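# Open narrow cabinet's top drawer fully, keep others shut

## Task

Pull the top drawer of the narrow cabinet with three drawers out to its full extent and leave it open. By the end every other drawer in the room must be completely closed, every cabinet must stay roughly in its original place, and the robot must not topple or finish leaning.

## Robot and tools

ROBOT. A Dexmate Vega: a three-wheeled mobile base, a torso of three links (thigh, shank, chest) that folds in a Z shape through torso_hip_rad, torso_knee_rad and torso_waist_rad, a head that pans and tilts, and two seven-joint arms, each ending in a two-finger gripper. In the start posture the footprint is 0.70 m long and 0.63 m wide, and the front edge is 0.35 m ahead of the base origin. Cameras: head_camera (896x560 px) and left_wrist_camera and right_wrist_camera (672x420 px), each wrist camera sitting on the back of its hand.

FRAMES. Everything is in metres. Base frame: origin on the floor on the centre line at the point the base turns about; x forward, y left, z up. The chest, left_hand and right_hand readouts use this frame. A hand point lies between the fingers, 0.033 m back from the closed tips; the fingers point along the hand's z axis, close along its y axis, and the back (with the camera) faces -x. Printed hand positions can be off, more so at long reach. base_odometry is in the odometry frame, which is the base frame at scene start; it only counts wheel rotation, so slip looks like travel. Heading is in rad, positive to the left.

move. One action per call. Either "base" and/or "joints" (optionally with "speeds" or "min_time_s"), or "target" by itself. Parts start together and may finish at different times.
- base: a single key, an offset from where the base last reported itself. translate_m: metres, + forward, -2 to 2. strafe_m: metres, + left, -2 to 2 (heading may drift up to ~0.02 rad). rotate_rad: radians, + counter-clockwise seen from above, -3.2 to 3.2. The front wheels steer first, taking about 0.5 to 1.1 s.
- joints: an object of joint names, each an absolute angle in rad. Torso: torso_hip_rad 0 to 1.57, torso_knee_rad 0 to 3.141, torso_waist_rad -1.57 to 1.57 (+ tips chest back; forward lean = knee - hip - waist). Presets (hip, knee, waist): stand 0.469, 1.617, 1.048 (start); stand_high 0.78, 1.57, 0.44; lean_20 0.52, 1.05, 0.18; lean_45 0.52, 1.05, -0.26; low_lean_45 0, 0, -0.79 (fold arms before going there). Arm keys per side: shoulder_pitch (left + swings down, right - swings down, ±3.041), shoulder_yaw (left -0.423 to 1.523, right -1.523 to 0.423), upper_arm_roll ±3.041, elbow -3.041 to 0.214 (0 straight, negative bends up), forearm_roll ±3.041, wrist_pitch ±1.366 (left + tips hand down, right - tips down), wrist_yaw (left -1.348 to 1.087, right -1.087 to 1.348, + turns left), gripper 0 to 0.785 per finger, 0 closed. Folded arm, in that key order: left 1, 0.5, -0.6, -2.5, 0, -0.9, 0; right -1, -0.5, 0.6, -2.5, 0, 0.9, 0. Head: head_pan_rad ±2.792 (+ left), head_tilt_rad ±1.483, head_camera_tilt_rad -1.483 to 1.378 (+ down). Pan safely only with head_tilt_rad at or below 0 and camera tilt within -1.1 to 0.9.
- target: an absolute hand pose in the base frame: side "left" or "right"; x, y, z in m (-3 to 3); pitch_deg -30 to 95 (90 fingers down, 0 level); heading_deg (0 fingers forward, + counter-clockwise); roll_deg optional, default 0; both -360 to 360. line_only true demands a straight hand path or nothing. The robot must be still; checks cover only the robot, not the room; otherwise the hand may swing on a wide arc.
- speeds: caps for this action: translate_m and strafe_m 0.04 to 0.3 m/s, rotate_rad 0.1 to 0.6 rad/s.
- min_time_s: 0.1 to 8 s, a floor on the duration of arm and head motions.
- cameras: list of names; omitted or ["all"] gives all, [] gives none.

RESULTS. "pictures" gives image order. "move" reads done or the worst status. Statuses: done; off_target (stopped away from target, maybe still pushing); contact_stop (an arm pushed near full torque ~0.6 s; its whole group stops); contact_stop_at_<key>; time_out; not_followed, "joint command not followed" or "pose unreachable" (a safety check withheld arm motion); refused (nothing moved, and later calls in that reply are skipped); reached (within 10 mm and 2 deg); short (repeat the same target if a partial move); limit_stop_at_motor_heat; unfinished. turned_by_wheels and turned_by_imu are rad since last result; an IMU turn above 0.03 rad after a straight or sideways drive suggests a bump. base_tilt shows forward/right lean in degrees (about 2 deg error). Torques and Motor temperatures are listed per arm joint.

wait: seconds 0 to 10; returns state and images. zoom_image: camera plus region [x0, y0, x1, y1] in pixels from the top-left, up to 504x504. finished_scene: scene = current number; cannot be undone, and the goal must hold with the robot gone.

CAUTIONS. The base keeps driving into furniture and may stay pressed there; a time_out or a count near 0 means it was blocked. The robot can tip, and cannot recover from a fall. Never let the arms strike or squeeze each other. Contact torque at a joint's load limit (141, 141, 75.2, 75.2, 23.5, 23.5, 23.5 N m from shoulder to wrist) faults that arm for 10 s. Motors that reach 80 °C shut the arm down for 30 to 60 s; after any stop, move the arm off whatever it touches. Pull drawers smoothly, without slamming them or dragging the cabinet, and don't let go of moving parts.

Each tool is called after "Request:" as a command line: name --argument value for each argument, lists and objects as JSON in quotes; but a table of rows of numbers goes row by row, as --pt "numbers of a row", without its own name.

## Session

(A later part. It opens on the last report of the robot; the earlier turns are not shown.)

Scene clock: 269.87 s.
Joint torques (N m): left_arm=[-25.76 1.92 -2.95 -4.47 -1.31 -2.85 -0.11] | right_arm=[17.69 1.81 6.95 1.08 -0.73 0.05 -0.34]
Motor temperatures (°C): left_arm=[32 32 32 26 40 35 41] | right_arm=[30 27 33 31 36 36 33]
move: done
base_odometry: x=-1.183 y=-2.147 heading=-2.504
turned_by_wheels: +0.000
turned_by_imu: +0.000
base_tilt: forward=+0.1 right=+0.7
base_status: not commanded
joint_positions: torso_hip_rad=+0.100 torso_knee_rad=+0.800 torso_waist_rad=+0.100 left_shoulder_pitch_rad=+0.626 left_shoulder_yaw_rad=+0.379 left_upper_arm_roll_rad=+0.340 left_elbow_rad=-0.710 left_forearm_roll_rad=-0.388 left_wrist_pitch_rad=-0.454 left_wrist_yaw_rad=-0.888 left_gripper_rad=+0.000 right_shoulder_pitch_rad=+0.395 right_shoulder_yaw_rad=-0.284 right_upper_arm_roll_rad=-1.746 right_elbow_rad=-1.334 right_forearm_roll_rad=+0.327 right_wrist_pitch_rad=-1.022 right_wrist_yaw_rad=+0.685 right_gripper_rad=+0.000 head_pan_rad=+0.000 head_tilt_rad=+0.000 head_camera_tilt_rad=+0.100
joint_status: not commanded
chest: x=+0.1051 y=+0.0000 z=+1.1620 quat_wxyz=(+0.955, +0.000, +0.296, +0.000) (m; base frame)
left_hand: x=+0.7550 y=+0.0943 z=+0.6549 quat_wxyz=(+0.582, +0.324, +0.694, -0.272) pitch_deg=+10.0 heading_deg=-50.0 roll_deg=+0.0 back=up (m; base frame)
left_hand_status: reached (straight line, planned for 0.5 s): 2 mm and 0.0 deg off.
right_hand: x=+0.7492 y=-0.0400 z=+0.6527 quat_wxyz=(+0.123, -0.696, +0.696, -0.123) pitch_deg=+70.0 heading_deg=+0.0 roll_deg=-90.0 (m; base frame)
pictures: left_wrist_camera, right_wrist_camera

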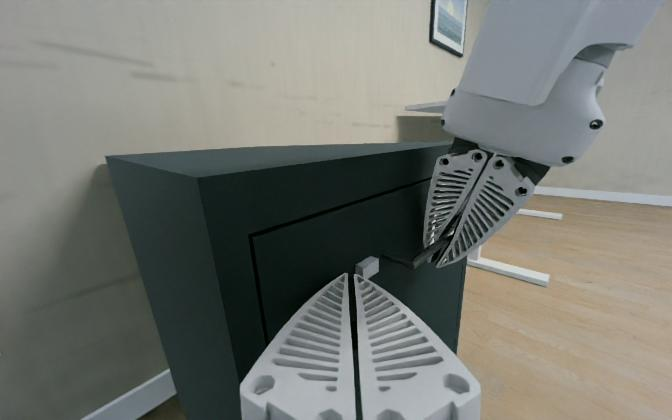

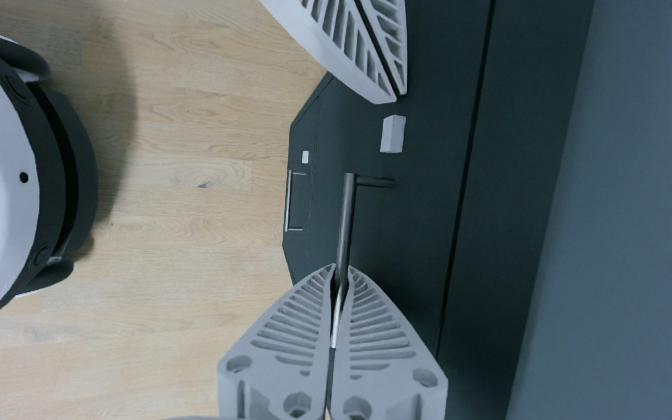

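Request:
move --target '{"side": "left", "x": 0.757, "y": 0.074, "z": 0.655, "pitch_deg": 10, "heading_deg": -50, "roll_deg": 0, "line_only": true}' --cameras '["left_wrist_camera", "right_wrist_camera"]'

Request:
zoom_image --camera "right_wrist_camera" --region '[240, 20, 480, 260]'

Scene clock: 270.53 s.
Joint torques (N m): left_arm=[-27.33 0.43 -3.27 -5.03 -1.11 -2.55 0.1] | right_arm=[17.57 1.63 6.93 1.77 -0.82 0.5 -0.39]
Motor temperatures (°C): left_arm=[32 32 32 26 40 35 41] | right_arm=[30 27 33 31 36 36 33]
move: refused
base_odometry: x=-1.183 y=-2.147 heading=-2.504
turned_by_wheels: +0.000
turned_by_imu: +0.000
base_tilt: forward=+0.1 right=+0.7
base_status: not commanded
joint_positions: torso_hip_rad=+0.100 torso_knee_rad=+0.800 torso_waist_rad=+0.100 left_shoulder_pitch_rad=+0.624 left_shoulder_yaw_rad=+0.376 left_upper_arm_roll_rad=+0.341 left_elbow_rad=-0.708 left_forearm_roll_rad=-0.386 left_wrist_pitch_rad=-0.454 left_wrist_yaw_rad=-0.885 left_gripper_rad=+0.000 right_shoulder_pitch_rad=+0.395 right_shoulder_yaw_rad=-0.284 right_upper_arm_roll_rad=-1.746 right_elbow_rad=-1.334 right_forearm_roll_rad=+0.327 right_wrist_pitch_rad=-1.022 right_wrist_yaw_rad=+0.685 right_gripper_rad=+0.000 head_pan_rad=+0.000 head_tilt_rad=+0.000 head_camera_tilt_rad=+0.100
joint_status: not commanded
chest: x=+0.1051 y=+0.0000 z=+1.1620 quat_wxyz=(+0.955, +0.000, +0.296, +0.000) (m; base frame)
left_hand: x=+0.7557 y=+0.0925 z=+0.6548 quat_wxyz=(+0.582, +0.324, +0.694, -0.272) pitch_deg=+10.0 heading_deg=-50.0 roll_deg=+0.0 back=up (m; base frame)
left_hand_status: refused: the best posture that gets there brings the left finger within 1.8 cm of the right finger (limit 2.6). Nothing moved.
right_hand: x=+0.7492 y=-0.0400 z=+0.6527 quat_wxyz=(+0.123, -0.696, +0.696, -0.123) pitch_deg=+70.0 heading_deg=+0.0 roll_deg=-90.0 (m; base frame)
pictures: left_wrist_camera, right_wrist_camera

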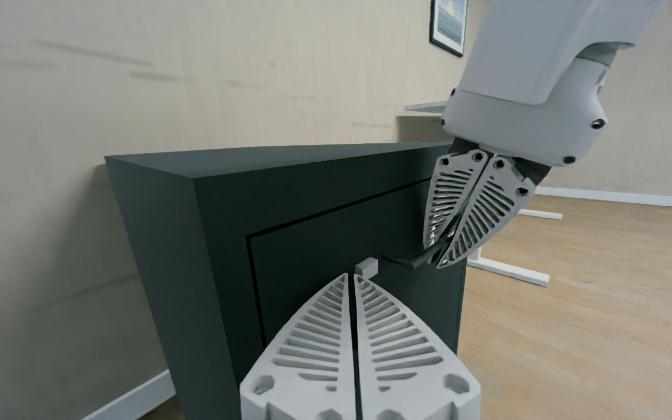

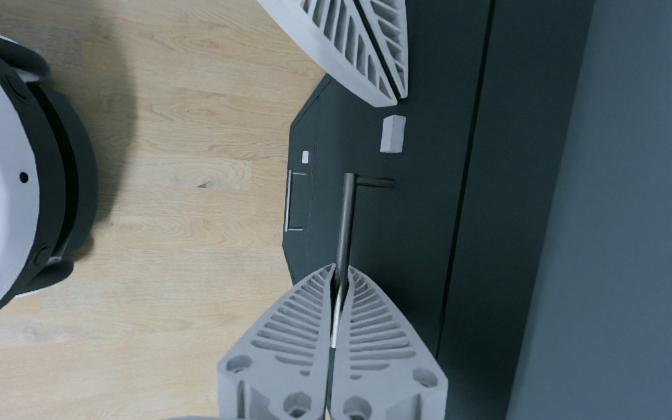

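Scaled by 2.100 from the camera's 672x420 image, which has a finer 960x600 frame.

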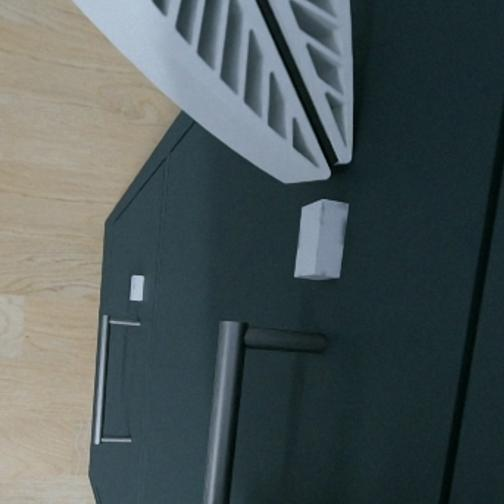

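Request:
move --joints '{"right_gripper_rad": 0.12}' --cameras '[]'

Request:
move --target '{"side": "right", "x": 0.749, "y": -0.054, "z": 0.6525, "pitch_deg": 70, "heading_deg": 0, "roll_deg": -90, "line_only": true}' --cameras '["right_wrist_camera"]'

Request:
move --joints '{"right_gripper_rad": 0.0}' --cameras '["right_wrist_camera"]'

Request:
move --target '{"side": "left", "x": 0.757, "y": 0.075, "z": 0.655, "pitch_deg": 10, "heading_deg": -50, "roll_deg": 0, "line_only": true}' --cameras '["left_wrist_camera", "right_wrist_camera"]'

Request:
zoom_image --camera "right_wrist_camera" --region '[240, 20, 480, 260]'

Scene clock: 271.77 s.
Joint torques (N m): left_arm=[-26.32 1.52 -3.24 -4.84 -1.16 -2.68 0.12] | right_arm=[21.24 0.67 8.28 1.12 -2.04 0.87 -2.71]
Motor temperatures (°C): left_arm=[32 32 32 26 40 35 41] | right_arm=[30 27 33 31 36 36 33]
move: done
base_odometry: x=-1.183 y=-2.147 heading=-2.504
turned_by_wheels: +0.000
turned_by_imu: +0.000
base_tilt: forward=+0.1 right=+0.7
base_status: not commanded
joint_positions: torso_hip_rad=+0.100 torso_knee_rad=+0.800 torso_waist_rad=+0.100 left_shoulder_pitch_rad=+0.623 left_shoulder_yaw_rad=+0.375 left_upper_arm_roll_rad=+0.342 left_elbow_rad=-0.708 left_forearm_roll_rad=-0.385 left_wrist_pitch_rad=-0.454 left_wrist_yaw_rad=-0.885 left_gripper_rad=+0.000 right_shoulder_pitch_rad=+0.395 right_shoulder_yaw_rad=-0.284 right_upper_arm_roll_rad=-1.746 right_elbow_rad=-1.334 right_forearm_roll_rad=+0.327 right_wrist_pitch_rad=-1.022 right_wrist_yaw_rad=+0.686 right_gripper_rad=+0.120 head_pan_rad=+0.000 head_tilt_rad=+0.000 head_camera_tilt_rad=+0.100
joint_status: all done
chest: x=+0.1051 y=+0.0000 z=+1.1620 quat_wxyz=(+0.955, +0.000, +0.296, +0.000) (m; base frame)
left_hand: x=+0.7558 y=+0.0922 z=+0.6548 quat_wxyz=(+0.582, +0.324, +0.694, -0.272) pitch_deg=+10.0 heading_deg=-50.0 roll_deg=+0.0 back=up (m; base frame)
right_hand: x=+0.7488 y=-0.0400 z=+0.6524 quat_wxyz=(+0.123, -0.696, +0.696, -0.122) pitch_deg=+70.0 heading_deg=+0.0 roll_deg=-90.0 (m; base frame)
pictures: none
No camera images: "cameras" was empty.

Scene clock: 273.03 s.
Joint torques (N m): left_arm=[-25.96 1.48 -3.17 -4.72 -1.36 -2.16 0.2] | right_arm=[42.01 -5.14 7.06 1.24 -2.58 -0.85 -3.05]
Motor temperatures (°C): left_arm=[32 31 32 26 40 35 41] | right_arm=[30 27 33 31 36 36 33]
move: done
base_odometry: x=-1.183 y=-2.147 heading=-2.504
turned_by_wheels: +0.000
turned_by_imu: +0.000
base_tilt: forward=+0.1 right=+0.7
base_status: not commanded
joint_positions: torso_hip_rad=+0.100 torso_knee_rad=+0.800 torso_waist_rad=+0.100 left_shoulder_pitch_rad=+0.623 left_shoulder_yaw_rad=+0.375 left_upper_arm_roll_rad=+0.342 left_elbow_rad=-0.707 left_forearm_roll_rad=-0.385 left_wrist_pitch_rad=-0.454 left_wrist_yaw_rad=-0.885 left_gripper_rad=+0.000 right_shoulder_pitch_rad=+0.399 right_shoulder_yaw_rad=-0.325 right_upper_arm_roll_rad=-1.750 right_elbow_rad=-1.370 right_forearm_roll_rad=+0.327 right_wrist_pitch_rad=-1.016 right_wrist_yaw_rad=+0.683 right_gripper_rad=+0.120 head_pan_rad=+0.000 head_tilt_rad=+0.000 head_camera_tilt_rad=+0.100
joint_status: not commanded
chest: x=+0.1051 y=+0.0000 z=+1.1620 quat_wxyz=(+0.955, +0.000, +0.296, +0.000) (m; base frame)
left_hand: x=+0.7559 y=+0.0921 z=+0.6548 quat_wxyz=(+0.582, +0.324, +0.694, -0.272) pitch_deg=+10.0 heading_deg=-50.0 roll_deg=+0.0 back=up (m; base frame)
right_hand: x=+0.7484 y=-0.0525 z=+0.6521 quat_wxyz=(+0.122, -0.696, +0.696, -0.122) pitch_deg=+70.1 heading_deg=+0.1 roll_deg=-89.9 (m; base frame)
right_hand_status: reached (straight line, planned for 0.4 s): 2 mm and 0.1 deg off.
pictures: right_wrist_camera

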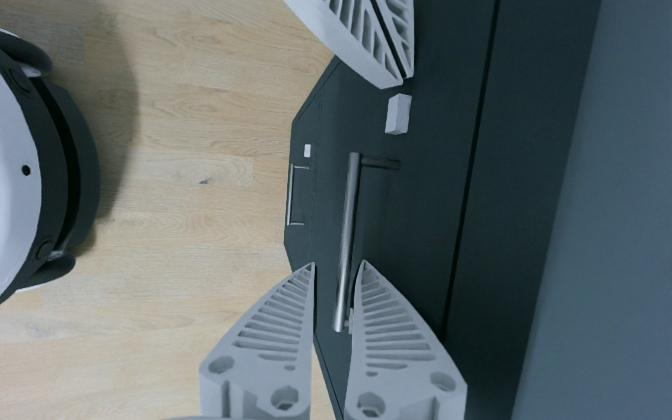

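Scene clock: 273.63 s.
Joint torques (N m): left_arm=[-26.68 0.93 -2.4 -6.21 -1.3 -2.06 0.3] | right_arm=[40.48 -3.27 7.44 -1.35 -0.81 -0.19 -0.21]
Motor temperatures (°C): left_arm=[32 31 32 26 40 35 41] | right_arm=[30 27 33 31 36 36 33]
move: done
base_odometry: x=-1.183 y=-2.147 heading=-2.504
turned_by_wheels: +0.000
turned_by_imu: +0.000
base_tilt: forward=+0.1 right=+0.7
base_status: not commanded
joint_positions: torso_hip_rad=+0.100 torso_knee_rad=+0.800 torso_waist_rad=+0.100 left_shoulder_pitch_rad=+0.623 left_shoulder_yaw_rad=+0.375 left_upper_arm_roll_rad=+0.342 left_elbow_rad=-0.707 left_forearm_roll_rad=-0.385 left_wrist_pitch_rad=-0.454 left_wrist_yaw_rad=-0.885 left_gripper_rad=+0.000 right_shoulder_pitch_rad=+0.399 right_shoulder_yaw_rad=-0.328 right_upper_arm_roll_rad=-1.750 right_elbow_rad=-1.373 right_forearm_roll_rad=+0.327 right_wrist_pitch_rad=-1.015 right_wrist_yaw_rad=+0.682 right_gripper_rad=+0.000 head_pan_rad=+0.000 head_tilt_rad=+0.000 head_camera_tilt_rad=+0.100
joint_status: all done
chest: x=+0.1051 y=+0.0000 z=+1.1619 quat_wxyz=(+0.955, +0.000, +0.296, +0.000) (m; base frame)
left_hand: x=+0.7559 y=+0.0921 z=+0.6547 quat_wxyz=(+0.582, +0.324, +0.694, -0.272) pitch_deg=+10.0 heading_deg=-50.0 roll_deg=+0.0 back=up (m; base frame)
right_hand: x=+0.7488 y=-0.0537 z=+0.6522 quat_wxyz=(+0.123, -0.696, +0.696, -0.123) pitch_deg=+70.0 heading_deg=+0.0 roll_deg=-90.0 (m; base frame)
pictures: right_wrist_camera

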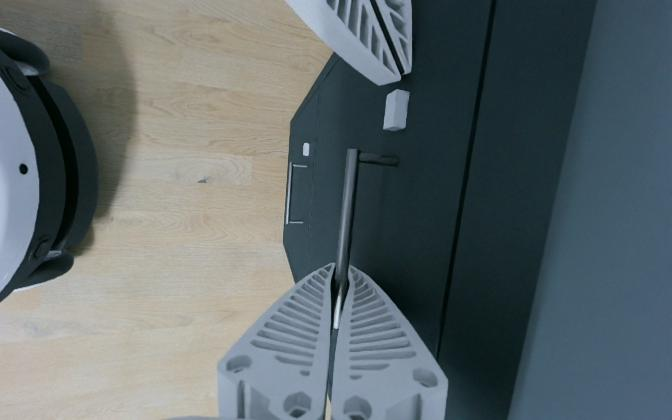

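Scene clock: 275.20 s.
Joint torques (N m): left_arm=[-24.5 -9.24 1.03 -10.72 -1.42 -2.26 0] | right_arm=[40.57 -1.79 7.63 -2.26 -0.83 0.1 -0.03]
Motor temperatures (°C): left_arm=[32 31 32 26 40 36 41] | right_arm=[30 27 33 31 36 36 33]
move: done
base_odometry: x=-1.183 y=-2.147 heading=-2.504
turned_by_wheels: +0.000
turned_by_imu: +0.001
base_tilt: forward=+0.1 right=+0.7
base_status: not commanded
joint_positions: torso_hip_rad=+0.100 torso_knee_rad=+0.800 torso_waist_rad=+0.100 left_shoulder_pitch_rad=+0.638 left_shoulder_yaw_rad=+0.364 left_upper_arm_roll_rad=+0.353 left_elbow_rad=-0.752 left_forearm_roll_rad=-0.371 left_wrist_pitch_rad=-0.429 left_wrist_yaw_rad=-0.846 left_gripper_rad=+0.000 right_shoulder_pitch_rad=+0.399 right_shoulder_yaw_rad=-0.329 right_upper_arm_roll_rad=-1.750 right_elbow_rad=-1.373 right_forearm_roll_rad=+0.327 right_wrist_pitch_rad=-1.015 right_wrist_yaw_rad=+0.682 right_gripper_rad=+0.000 head_pan_rad=+0.000 head_tilt_rad=+0.000 head_camera_tilt_rad=+0.100
joint_status: not commanded
chest: x=+0.1051 y=+0.0000 z=+1.1619 quat_wxyz=(+0.955, +0.000, +0.296, +0.000) (m; base frame)
left_hand: x=+0.7569 y=+0.0764 z=+0.6545 quat_wxyz=(+0.582, +0.324, +0.695, -0.271) pitch_deg=+10.1 heading_deg=-50.0 roll_deg=+0.0 back=up (m; base frame)
left_hand_status: reached (straight line, planned for 0.5 s): 1 mm and 0.1 deg off.
right_hand: x=+0.7488 y=-0.0540 z=+0.6522 quat_wxyz=(+0.123, -0.696, +0.696, -0.123) pitch_deg=+70.0 heading_deg=+0.0 roll_deg=-90.0 (m; base frame)
pictures: left_wrist_camera, right_wrist_camera

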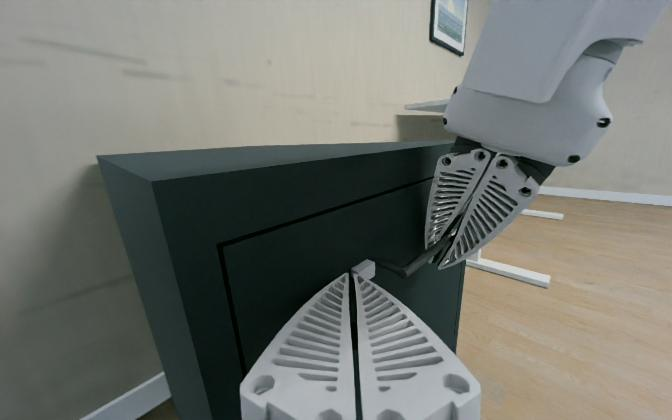

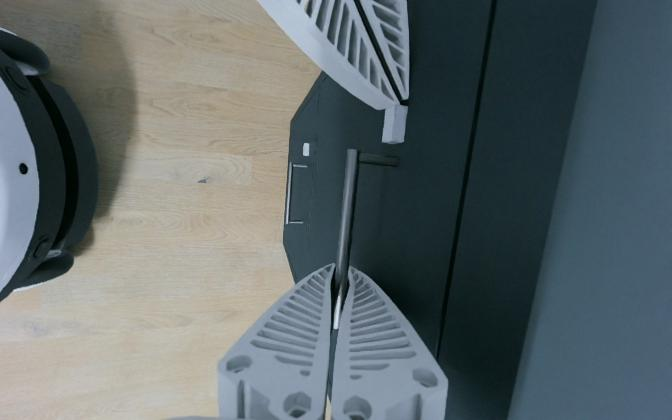

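Scaled by 2.100 from the camera's 672x420 image, which has a finer 960x600 frame.

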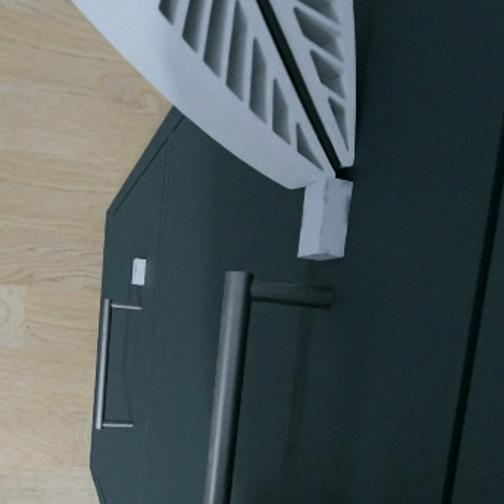

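Request:
move --target '{"side": "left", "x": 0.757, "y": 0.0705, "z": 0.655, "pitch_deg": 10, "heading_deg": -50, "roll_deg": 0, "line_only": true}' --cameras '["right_wrist_camera"]'

Request:
move --base '{"translate_m": -0.03}' --speeds '{"translate_m": 0.05}' --cameras '["left_wrist_camera", "right_wrist_camera"]'

Request:
zoom_image --camera "right_wrist_camera" --region '[240, 20, 480, 260]'

Scene clock: 276.27 s.
Joint torques (N m): left_arm=[-28.74 -12.65 2.22 -12.36 -1.45 -2.23 0.19] | right_arm=[42.08 -1.41 8.44 -2.3 -0.74 0.02 0.16]
Motor temperatures (°C): left_arm=[32 31 32 26 40 36 41] | right_arm=[30 27 33 31 36 36 33]
move: done
base_odometry: x=-1.183 y=-2.147 heading=-2.504
turned_by_wheels: +0.000
turned_by_imu: +0.000
base_tilt: forward=+0.1 right=+0.7
base_status: not commanded
joint_positions: torso_hip_rad=+0.100 torso_knee_rad=+0.800 torso_waist_rad=+0.100 left_shoulder_pitch_rad=+0.642 left_shoulder_yaw_rad=+0.361 left_upper_arm_roll_rad=+0.356 left_elbow_rad=-0.764 left_forearm_roll_rad=-0.367 left_wrist_pitch_rad=-0.422 left_wrist_yaw_rad=-0.836 left_gripper_rad=+0.000 right_shoulder_pitch_rad=+0.399 right_shoulder_yaw_rad=-0.329 right_upper_arm_roll_rad=-1.750 right_elbow_rad=-1.373 right_forearm_roll_rad=+0.327 right_wrist_pitch_rad=-1.015 right_wrist_yaw_rad=+0.682 right_gripper_rad=+0.000 head_pan_rad=+0.000 head_tilt_rad=+0.000 head_camera_tilt_rad=+0.100
joint_status: not commanded
chest: x=+0.1051 y=+0.0000 z=+1.1619 quat_wxyz=(+0.955, +0.000, +0.296, +0.000) (m; base frame)
left_hand: x=+0.7569 y=+0.0725 z=+0.6544 quat_wxyz=(+0.582, +0.324, +0.695, -0.271) pitch_deg=+10.1 heading_deg=-49.9 roll_deg=+0.0 back=up (m; base frame)
left_hand_status: reached (straight line, planned for 0.3 s): 2 mm and 0.1 deg off.
right_hand: x=+0.7488 y=-0.0540 z=+0.6522 quat_wxyz=(+0.123, -0.696, +0.696, -0.123) pitch_deg=+70.0 heading_deg=+0.0 roll_deg=-90.0 (m; base frame)
pictures: right_wrist_camera

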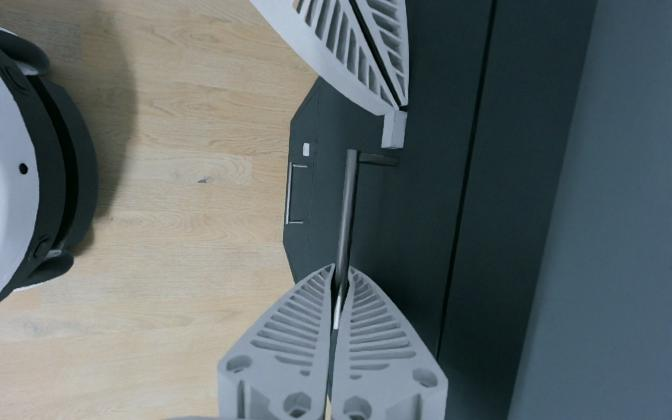

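Scene clock: 277.43 s.
Joint torques (N m): left_arm=[-22 -6.68 -0.88 -9.75 -1.53 -2.39 0.06] | right_arm=[31.47 -0.28 8.02 -0.99 0.61 0.38 1.84]
Motor temperatures (°C): left_arm=[32 31 32 27 40 36 41] | right_arm=[31 27 33 31 36 36 33]
move: done
base_odometry: x=-1.159 y=-2.129 heading=-2.504
turned_by_wheels: +0.000
turned_by_imu: +0.000
base_tilt: forward=+0.1 right=+0.8
base_status: done
joint_positions: torso_hip_rad=+0.100 torso_knee_rad=+0.800 torso_waist_rad=+0.100 left_shoulder_pitch_rad=+0.643 left_shoulder_yaw_rad=+0.360 left_upper_arm_roll_rad=+0.357 left_elbow_rad=-0.767 left_forearm_roll_rad=-0.366 left_wrist_pitch_rad=-0.421 left_wrist_yaw_rad=-0.834 left_gripper_rad=+0.000 right_shoulder_pitch_rad=+0.399 right_shoulder_yaw_rad=-0.329 right_upper_arm_roll_rad=-1.750 right_elbow_rad=-1.373 right_forearm_roll_rad=+0.326 right_wrist_pitch_rad=-1.015 right_wrist_yaw_rad=+0.682 right_gripper_rad=+0.000 head_pan_rad=+0.000 head_tilt_rad=+0.000 head_camera_tilt_rad=+0.100
joint_status: not commanded
chest: x=+0.1049 y=+0.0000 z=+1.1620 quat_wxyz=(+0.955, +0.000, +0.296, +0.000) (m; base frame)
left_hand: x=+0.7569 y=+0.0712 z=+0.6548 quat_wxyz=(+0.582, +0.324, +0.695, -0.271) pitch_deg=+10.0 heading_deg=-50.0 roll_deg=+0.0 back=up (m; base frame)
right_hand: x=+0.7493 y=-0.0541 z=+0.6527 quat_wxyz=(+0.123, -0.696, +0.696, -0.123) pitch_deg=+69.9 heading_deg=+0.0 roll_deg=+90.0 (m; base frame)
pictures: left_wrist_camera, right_wrist_camera

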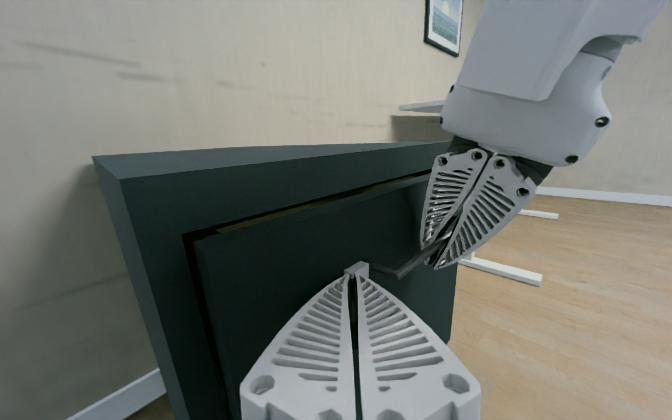

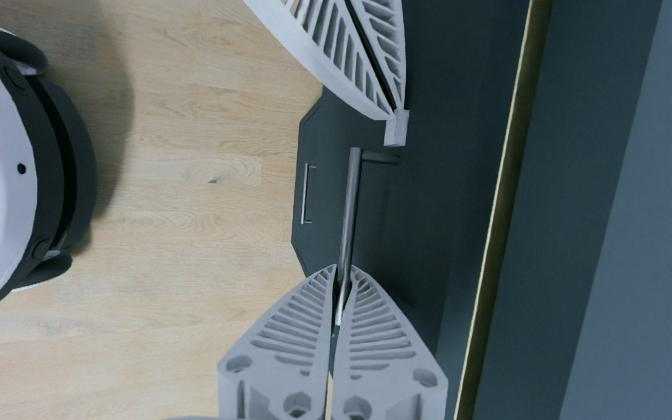

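Scaled by 2.100 from the camera's 672x420 image, which has a finer 960x600 frame.

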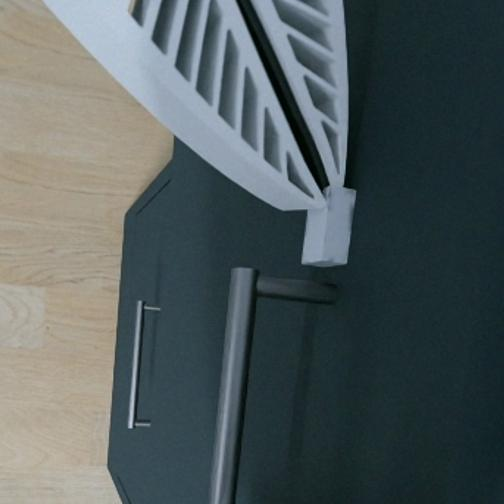

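Request:
move --target '{"side": "left", "x": 0.69, "y": 0.20, "z": 0.66, "pitch_deg": 10, "heading_deg": -50, "roll_deg": 0, "line_only": true}' --cameras '["right_wrist_camera"]'

Request:
move --base '{"translate_m": -0.25}' --speeds '{"translate_m": 0.12}' --cameras '["head_camera", "right_wrist_camera"]'

Scene clock: 280.27 s.
Joint torques (N m): left_arm=[-12.73 10.1 -10.8 -5.83 -1.92 -1.59 -0.26] | right_arm=[32.01 0.17 7.91 -0.54 0.77 -0.42 1.65]
Motor temperatures (°C): left_arm=[32 31 32 27 40 36 41] | right_arm=[31 27 33 31 36 36 33]
move: done
base_odometry: x=-1.159 y=-2.129 heading=-2.504
turned_by_wheels: +0.000
turned_by_imu: +0.000
base_tilt: forward=+0.1 right=+0.7
base_status: not commanded
joint_positions: torso_hip_rad=+0.100 torso_knee_rad=+0.800 torso_waist_rad=+0.100 left_shoulder_pitch_rad=+0.815 left_shoulder_yaw_rad=+0.565 left_upper_arm_roll_rad=+0.217 left_elbow_rad=-0.843 left_forearm_roll_rad=-0.525 left_wrist_pitch_rad=-0.473 left_wrist_yaw_rad=-1.047 left_gripper_rad=+0.000 right_shoulder_pitch_rad=+0.399 right_shoulder_yaw_rad=-0.329 right_upper_arm_roll_rad=-1.750 right_elbow_rad=-1.373 right_forearm_roll_rad=+0.326 right_wrist_pitch_rad=-1.015 right_wrist_yaw_rad=+0.682 right_gripper_rad=+0.000 head_pan_rad=+0.000 head_tilt_rad=+0.000 head_camera_tilt_rad=+0.100
joint_status: not commanded
chest: x=+0.1049 y=+0.0000 z=+1.1620 quat_wxyz=(+0.955, +0.000, +0.296, +0.000) (m; base frame)
left_hand: x=+0.6911 y=+0.1978 z=+0.6596 quat_wxyz=(+0.582, +0.324, +0.694, -0.272) pitch_deg=+10.0 heading_deg=-50.0 roll_deg=+0.0 back=up (m; base frame)
left_hand_status: reached (straight line, planned for 1.1 s): 2 mm and 0.0 deg off.
right_hand: x=+0.7492 y=-0.0541 z=+0.6527 quat_wxyz=(+0.123, -0.696, +0.696, -0.123) pitch_deg=+69.9 heading_deg=+0.0 roll_deg=+90.0 (m; base frame)
pictures: right_wrist_camera

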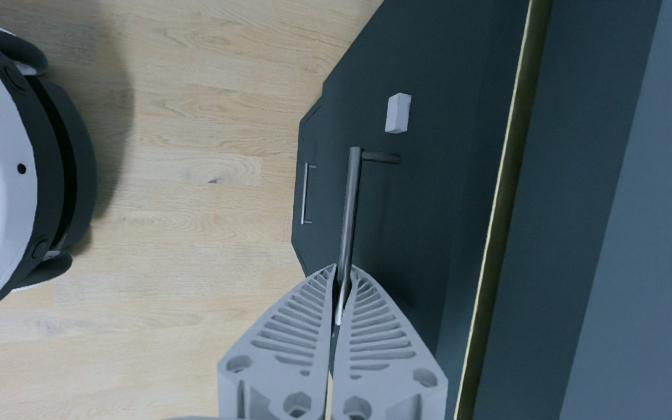

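Scene clock: 283.33 s.
Joint torques (N m): left_arm=[-13.29 9.46 -10.52 -5.86 -2.07 -2.25 -0.23] | right_arm=[23.71 -6.19 7.3 4.02 -2.41 -3.44 -2.2]
Motor temperatures (°C): left_arm=[32 31 32 27 40 36 41] | right_arm=[31 27 33 31 36 36 33]
move: done
base_odometry: x=-0.959 y=-1.979 heading=-2.503
turned_by_wheels: +0.001
turned_by_imu: +0.003
base_tilt: forward=+0.0 right=+0.7
base_status: done
joint_positions: torso_hip_rad=+0.100 torso_knee_rad=+0.800 torso_waist_rad=+0.100 left_shoulder_pitch_rad=+0.817 left_shoulder_yaw_rad=+0.568 left_upper_arm_roll_rad=+0.214 left_elbow_rad=-0.843 left_forearm_roll_rad=-0.528 left_wrist_pitch_rad=-0.474 left_wrist_yaw_rad=-1.051 left_gripper_rad=+0.000 right_shoulder_pitch_rad=+0.400 right_shoulder_yaw_rad=-0.329 right_upper_arm_roll_rad=-1.750 right_elbow_rad=-1.374 right_forearm_roll_rad=+0.327 right_wrist_pitch_rad=-1.014 right_wrist_yaw_rad=+0.683 right_gripper_rad=+0.000 head_pan_rad=+0.000 head_tilt_rad=+0.000 head_camera_tilt_rad=+0.100
joint_status: not commanded
chest: x=+0.1048 y=+0.0000 z=+1.1620 quat_wxyz=(+0.955, +0.000, +0.295, +0.000) (m; base frame)
left_hand: x=+0.6899 y=+0.1998 z=+0.6600 quat_wxyz=(+0.582, +0.324, +0.694, -0.272) pitch_deg=+10.0 heading_deg=-50.0 roll_deg=+0.0 back=up (m; base frame)
right_hand: x=+0.7486 y=-0.0532 z=+0.6528 quat_wxyz=(+0.123, -0.697, +0.696, -0.122) pitch_deg=+70.0 heading_deg=+0.2 roll_deg=-89.8 (m; base frame)
pictures: head_camera, right_wrist_camera

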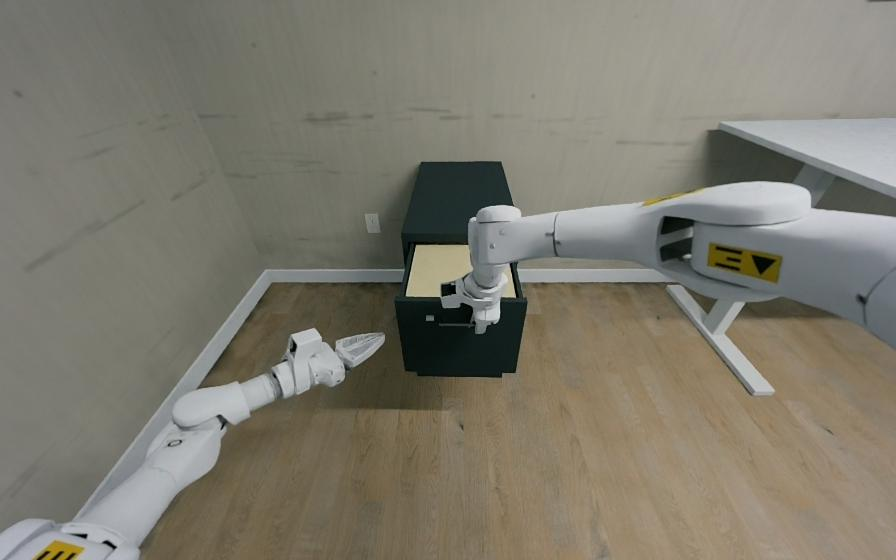

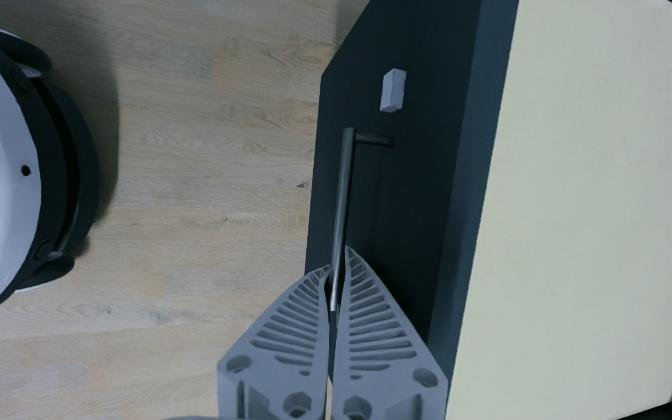

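Request:
move --base '{"translate_m": -0.17}' --speeds '{"translate_m": 0.1}' --cameras '["head_camera", "right_wrist_camera"]'

Scene clock: 286.17 s.
Joint torques (N m): left_arm=[-13.7 10.16 -10.34 -5.46 -1.63 -1.53 -0.2] | right_arm=[20.96 -8.24 2.64 4.68 -0.62 -4.94 1.18]
Motor temperatures (°C): left_arm=[32 31 32 27 40 36 41] | right_arm=[31 27 33 31 36 36 33]
move: done
base_odometry: x=-0.823 y=-1.877 heading=-2.501
turned_by_wheels: +0.002
turned_by_imu: +0.002
base_tilt: forward=+0.1 right=+0.7
base_status: done
joint_positions: torso_hip_rad=+0.100 torso_knee_rad=+0.800 torso_waist_rad=+0.100 left_shoulder_pitch_rad=+0.817 left_shoulder_yaw_rad=+0.568 left_upper_arm_roll_rad=+0.214 left_elbow_rad=-0.843 left_forearm_roll_rad=-0.528 left_wrist_pitch_rad=-0.474 left_wrist_yaw_rad=-1.051 left_gripper_rad=+0.000 right_shoulder_pitch_rad=+0.400 right_shoulder_yaw_rad=-0.329 right_upper_arm_roll_rad=-1.750 right_elbow_rad=-1.374 right_forearm_roll_rad=+0.326 right_wrist_pitch_rad=-1.014 right_wrist_yaw_rad=+0.682 right_gripper_rad=+0.000 head_pan_rad=+0.000 head_tilt_rad=+0.000 head_camera_tilt_rad=+0.100
joint_status: not commanded
chest: x=+0.1047 y=+0.0000 z=+1.1620 quat_wxyz=(+0.955, +0.000, +0.295, +0.000) (m; base frame)
left_hand: x=+0.6899 y=+0.1998 z=+0.6601 quat_wxyz=(+0.583, +0.324, +0.694, -0.272) pitch_deg=+10.0 heading_deg=-50.0 roll_deg=+0.0 back=up (m; base frame)
right_hand: x=+0.7491 y=-0.0529 z=+0.6533 quat_wxyz=(+0.124, -0.697, +0.696, -0.123) pitch_deg=+69.9 heading_deg=+0.3 roll_deg=-89.8 (m; base frame)
pictures: head_camera, right_wrist_camera

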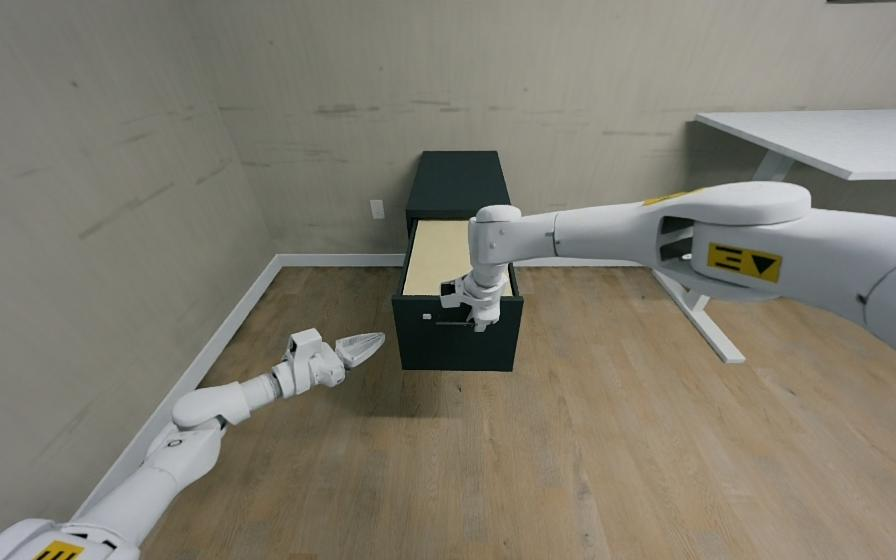

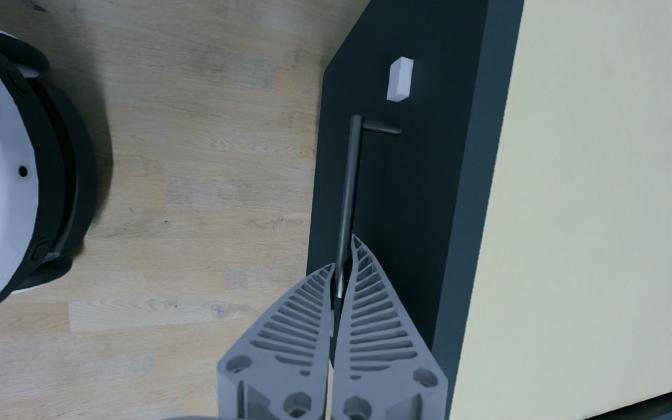

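Request:
move --base '{"translate_m": 0.42}' --speeds '{"translate_m": 0.1}' --cameras '["head_camera", "right_wrist_camera"]'

Scene clock: 293.47 s.
Joint torques (N m): left_arm=[-12.28 10.59 -10.25 -4.85 -1.81 -3.02 -0.06] | right_arm=[28.18 1.95 13.49 -0.74 -0.06 1.49 0.43]
Motor temperatures (°C): left_arm=[32 31 32 27 40 36 41] | right_arm=[31 27 33 31 37 37 33]
move: done
base_odometry: x=-1.159 y=-2.129 heading=-2.500
turned_by_wheels: +0.001
turned_by_imu: +0.000
base_tilt: forward=+0.1 right=+0.8
base_status: done
joint_positions: torso_hip_rad=+0.100 torso_knee_rad=+0.800 torso_waist_rad=+0.100 left_shoulder_pitch_rad=+0.817 left_shoulder_yaw_rad=+0.568 left_upper_arm_roll_rad=+0.214 left_elbow_rad=-0.843 left_forearm_roll_rad=-0.528 left_wrist_pitch_rad=-0.474 left_wrist_yaw_rad=-1.051 left_gripper_rad=+0.000 right_shoulder_pitch_rad=+0.399 right_shoulder_yaw_rad=-0.329 right_upper_arm_roll_rad=-1.751 right_elbow_rad=-1.374 right_forearm_roll_rad=+0.326 right_wrist_pitch_rad=-1.016 right_wrist_yaw_rad=+0.682 right_gripper_rad=+0.000 head_pan_rad=+0.000 head_tilt_rad=+0.000 head_camera_tilt_rad=+0.100
joint_status: not commanded
chest: x=+0.1052 y=+0.0000 z=+1.1619 quat_wxyz=(+0.955, +0.000, +0.296, +0.000) (m; base frame)
left_hand: x=+0.6900 y=+0.1998 z=+0.6596 quat_wxyz=(+0.582, +0.324, +0.694, -0.272) pitch_deg=+10.0 heading_deg=-50.0 roll_deg=+0.0 back=up (m; base frame)
right_hand: x=+0.7491 y=-0.0544 z=+0.6523 quat_wxyz=(+0.123, -0.696, +0.696, -0.123) pitch_deg=+70.0 heading_deg=-0.1 roll_deg=+89.9 (m; base frame)
pictures: head_camera, right_wrist_camera

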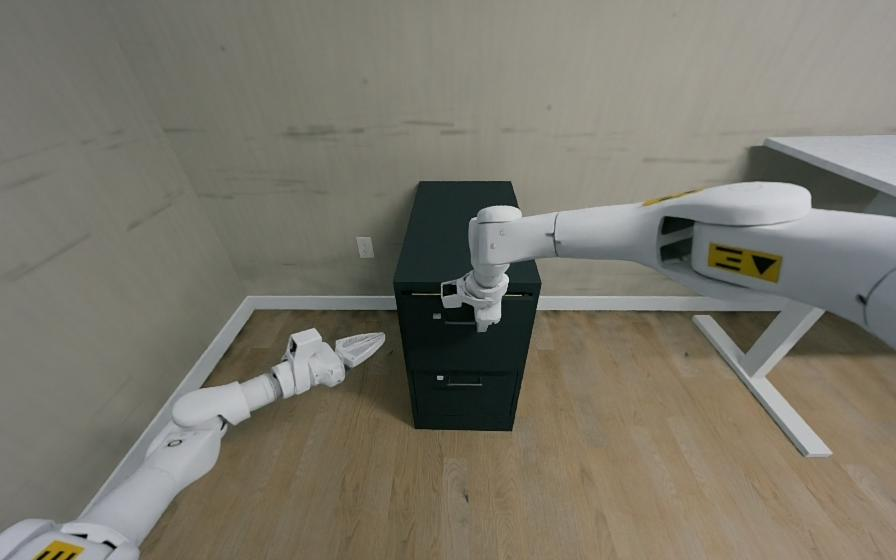

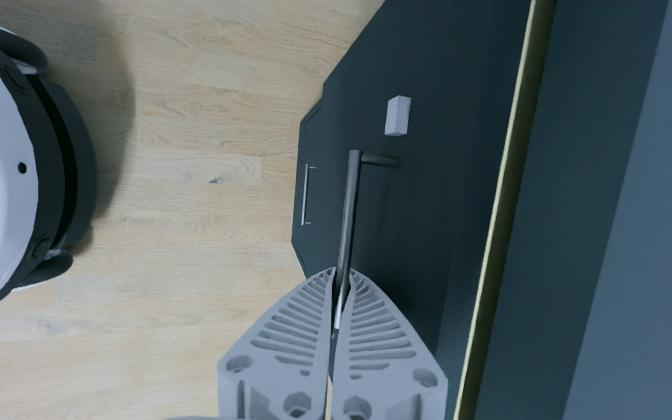

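Request:
move --base '{"translate_m": 0.035}' --speeds '{"translate_m": 0.05}' --cameras '["head_camera", "right_wrist_camera"]'

Request:
zoom_image --camera "head_camera" --region '[360, 220, 580, 440]'

Scene clock: 295.00 s.
Joint torques (N m): left_arm=[-13.42 10.62 -9.68 -5.47 -1.78 -1.93 -0.19] | right_arm=[27.96 0.27 13.8 1.34 -2.59 0.48 -3.32]
Motor temperatures (°C): left_arm=[32 32 32 26 40 36 41] | right_arm=[31 27 33 31 37 37 33]
move: done
base_odometry: x=-1.187 y=-2.150 heading=-2.500
turned_by_wheels: +0.001
turned_by_imu: +0.001
base_tilt: forward=+0.1 right=+0.8
base_status: done
joint_positions: torso_hip_rad=+0.100 torso_knee_rad=+0.800 torso_waist_rad=+0.100 left_shoulder_pitch_rad=+0.817 left_shoulder_yaw_rad=+0.568 left_upper_arm_roll_rad=+0.214 left_elbow_rad=-0.843 left_forearm_roll_rad=-0.528 left_wrist_pitch_rad=-0.474 left_wrist_yaw_rad=-1.051 left_gripper_rad=+0.000 right_shoulder_pitch_rad=+0.399 right_shoulder_yaw_rad=-0.329 right_upper_arm_roll_rad=-1.751 right_elbow_rad=-1.374 right_forearm_roll_rad=+0.327 right_wrist_pitch_rad=-1.015 right_wrist_yaw_rad=+0.683 right_gripper_rad=+0.000 head_pan_rad=+0.000 head_tilt_rad=+0.000 head_camera_tilt_rad=+0.100
joint_status: not commanded
chest: x=+0.1052 y=+0.0000 z=+1.1619 quat_wxyz=(+0.955, +0.000, +0.296, +0.000) (m; base frame)
left_hand: x=+0.6900 y=+0.1998 z=+0.6596 quat_wxyz=(+0.582, +0.324, +0.694, -0.272) pitch_deg=+10.0 heading_deg=-50.0 roll_deg=+0.0 back=up (m; base frame)
right_hand: x=+0.7485 y=-0.0541 z=+0.6521 quat_wxyz=(+0.122, -0.696, +0.697, -0.122) pitch_deg=+70.1 heading_deg=+0.0 roll_deg=+90.0 (m; base frame)
pictures: head_camera, right_wrist_camera

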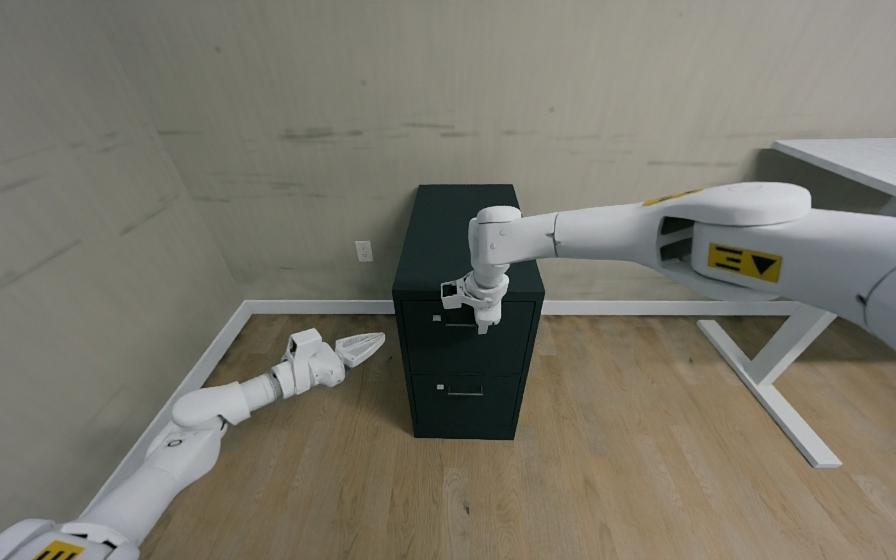

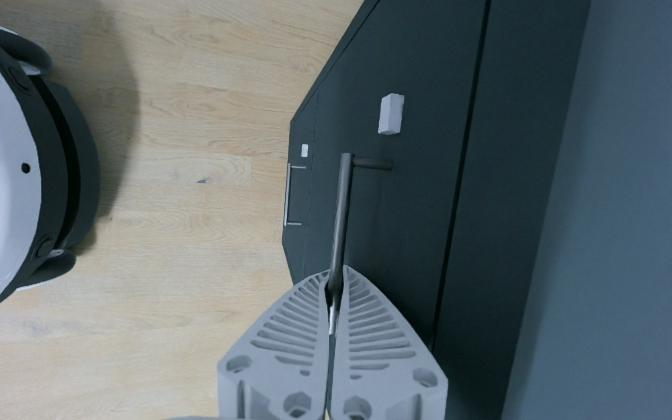

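Scaled by 2.291 from the camera's 896x560 image, which has a finer 960x600 frame.

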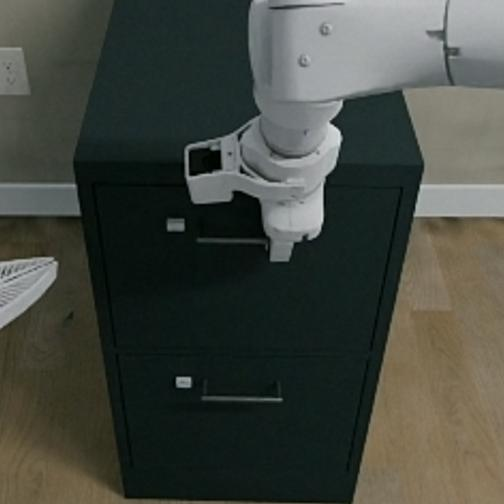

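Request:
move --joints '{"right_gripper_rad": 0.15}' --cameras '[]'

Request:
move --target '{"side": "right", "x": 0.715, "y": -0.054, "z": 0.745, "pitch_deg": 70, "heading_deg": 0, "roll_deg": -90, "line_only": true}' --cameras '["right_wrist_camera"]'

Request:
move --base '{"translate_m": -0.6}' --joints '{"torso_hip_rad": 0.469, "torso_knee_rad": 1.617, "torso_waist_rad": 1.048, "head_camera_tilt_rad": 0.3}' --cameras '["head_camera"]'

Scene clock: 296.00 s.
Joint torques (N m): left_arm=[-13.74 10.77 -9.46 -4.93 -1.72 -2.08 -0.37] | right_arm=[35.11 -1 14.27 2.02 -5.84 0.31 -8.76]
Motor temperatures (°C): left_arm=[32 32 32 26 40 36 41] | right_arm=[31 27 33 31 37 37 33]
move: done
base_odometry: x=-1.187 y=-2.150 heading=-2.500
turned_by_wheels: +0.000
turned_by_imu: +0.000
base_tilt: forward=+0.1 right=+0.7
base_status: not commanded
joint_positions: torso_hip_rad=+0.100 torso_knee_rad=+0.800 torso_waist_rad=+0.100 left_shoulder_pitch_rad=+0.817 left_shoulder_yaw_rad=+0.568 left_upper_arm_roll_rad=+0.214 left_elbow_rad=-0.843 left_forearm_roll_rad=-0.528 left_wrist_pitch_rad=-0.474 left_wrist_yaw_rad=-1.051 left_gripper_rad=+0.000 right_shoulder_pitch_rad=+0.399 right_shoulder_yaw_rad=-0.329 right_upper_arm_roll_rad=-1.751 right_elbow_rad=-1.374 right_forearm_roll_rad=+0.328 right_wrist_pitch_rad=-1.015 right_wrist_yaw_rad=+0.684 right_gripper_rad=+0.150 head_pan_rad=+0.000 head_tilt_rad=+0.000 head_camera_tilt_rad=+0.100
joint_status: all done
chest: x=+0.1052 y=+0.0000 z=+1.1619 quat_wxyz=(+0.955, +0.000, +0.296, +0.000) (m; base frame)
left_hand: x=+0.6900 y=+0.1998 z=+0.6596 quat_wxyz=(+0.582, +0.324, +0.694, -0.272) pitch_deg=+10.0 heading_deg=-50.0 roll_deg=+0.0 back=up (m; base frame)
right_hand: x=+0.7477 y=-0.0540 z=+0.6516 quat_wxyz=(+0.122, -0.696, +0.697, -0.121) pitch_deg=+70.2 heading_deg=+0.0 roll_deg=-89.9 (m; base frame)
pictures: none
No camera images: "cameras" was empty.

Scene clock: 298.63 s.
Joint torques (N m): left_arm=[-14.59 9.97 -10.03 -4.73 -1.67 -2.31 -0.09] | right_arm=[38.7 -3.66 15.32 -0.49 -0.8 -0.27 -0.51]
Motor temperatures (°C): left_arm=[32 32 32 26 40 36 41] | right_arm=[31 27 33 31 37 37 33]
move: done
base_odometry: x=-1.187 y=-2.150 heading=-2.500
turned_by_wheels: +0.000
turned_by_imu: +0.000
base_tilt: forward=+0.1 right=+0.7
base_status: not commanded
joint_positions: torso_hip_rad=+0.100 torso_knee_rad=+0.800 torso_waist_rad=+0.100 left_shoulder_pitch_rad=+0.817 left_shoulder_yaw_rad=+0.568 left_upper_arm_roll_rad=+0.214 left_elbow_rad=-0.843 left_forearm_roll_rad=-0.528 left_wrist_pitch_rad=-0.474 left_wrist_yaw_rad=-1.051 left_gripper_rad=+0.000 right_shoulder_pitch_rad=+0.558 right_shoulder_yaw_rad=-0.446 right_upper_arm_roll_rad=-1.714 right_elbow_rad=-1.701 right_forearm_roll_rad=+0.392 right_wrist_pitch_rad=-1.227 right_wrist_yaw_rad=+0.747 right_gripper_rad=+0.150 head_pan_rad=+0.000 head_tilt_rad=+0.000 head_camera_tilt_rad=+0.100
joint_status: not commanded
chest: x=+0.1052 y=+0.0000 z=+1.1619 quat_wxyz=(+0.955, +0.000, +0.296, +0.000) (m; base frame)
left_hand: x=+0.6900 y=+0.1998 z=+0.6596 quat_wxyz=(+0.582, +0.324, +0.694, -0.272) pitch_deg=+10.0 heading_deg=-50.0 roll_deg=+0.0 back=up (m; base frame)
right_hand: x=+0.7152 y=-0.0541 z=+0.7435 quat_wxyz=(+0.122, -0.696, +0.696, -0.123) pitch_deg=+70.0 heading_deg=+0.0 roll_deg=+90.0 (m; base frame)
right_hand_status: reached (straight line, planned for 1.4 s): 2 mm and 0.0 deg off.
pictures: right_wrist_camera

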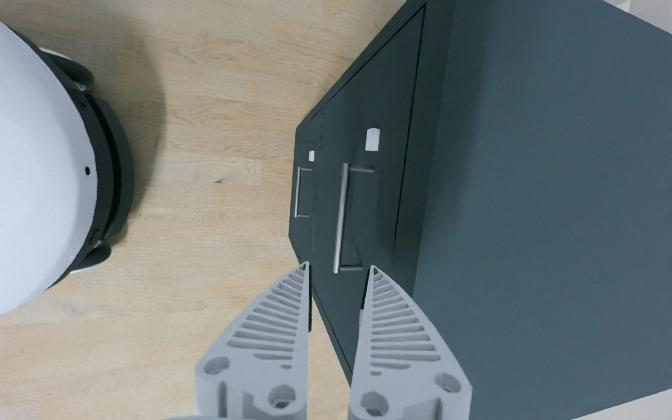

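Scene clock: 303.43 s.
Joint torques (N m): left_arm=[-23.71 7.87 -9.69 -6.7 -2.09 -1.66 0.12] | right_arm=[37.16 -3.98 15 3.71 -1.62 -0.62 -1.4]
Motor temperatures (°C): left_arm=[32 32 32 26 40 36 41] | right_arm=[31 27 33 31 37 36 33]
move: done
base_odometry: x=-0.708 y=-1.789 heading=-2.499
turned_by_wheels: +0.001
turned_by_imu: +0.002
base_tilt: forward=+0.1 right=+0.7
base_status: done
joint_positions: torso_hip_rad=+0.469 torso_knee_rad=+1.617 torso_waist_rad=+1.048 left_shoulder_pitch_rad=+0.817 left_shoulder_yaw_rad=+0.568 left_upper_arm_roll_rad=+0.214 left_elbow_rad=-0.843 left_forearm_roll_rad=-0.528 left_wrist_pitch_rad=-0.474 left_wrist_yaw_rad=-1.051 left_gripper_rad=+0.000 right_shoulder_pitch_rad=+0.560 right_shoulder_yaw_rad=-0.447 right_upper_arm_roll_rad=-1.714 right_elbow_rad=-1.705 right_forearm_roll_rad=+0.393 right_wrist_pitch_rad=-1.229 right_wrist_yaw_rad=+0.748 right_gripper_rad=+0.150 head_pan_rad=+0.000 head_tilt_rad=+0.000 head_camera_tilt_rad=+0.300
joint_status: all done
chest: x=-0.0110 y=+0.0000 z=+1.4155 quat_wxyz=(+0.999, +0.000, +0.050, +0.000) (m; base frame)
left_hand: x=+0.7430 y=+0.1998 z=+1.2551 quat_wxyz=(+0.736, +0.381, +0.529, -0.183) pitch_deg=-8.7 heading_deg=-49.8 roll_deg=+21.8 back=up (m; base frame)
right_hand: x=+0.7240 y=-0.0541 z=+1.3415 quat_wxyz=(+0.291, -0.644, +0.644, -0.291) pitch_deg=+41.4 heading_deg=+0.0 roll_deg=+90.0 (m; base frame)
pictures: head_camera

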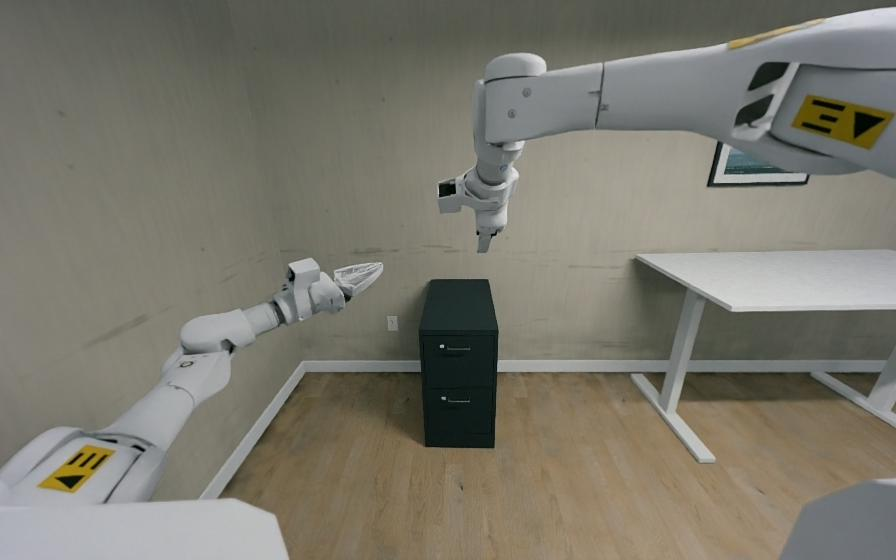

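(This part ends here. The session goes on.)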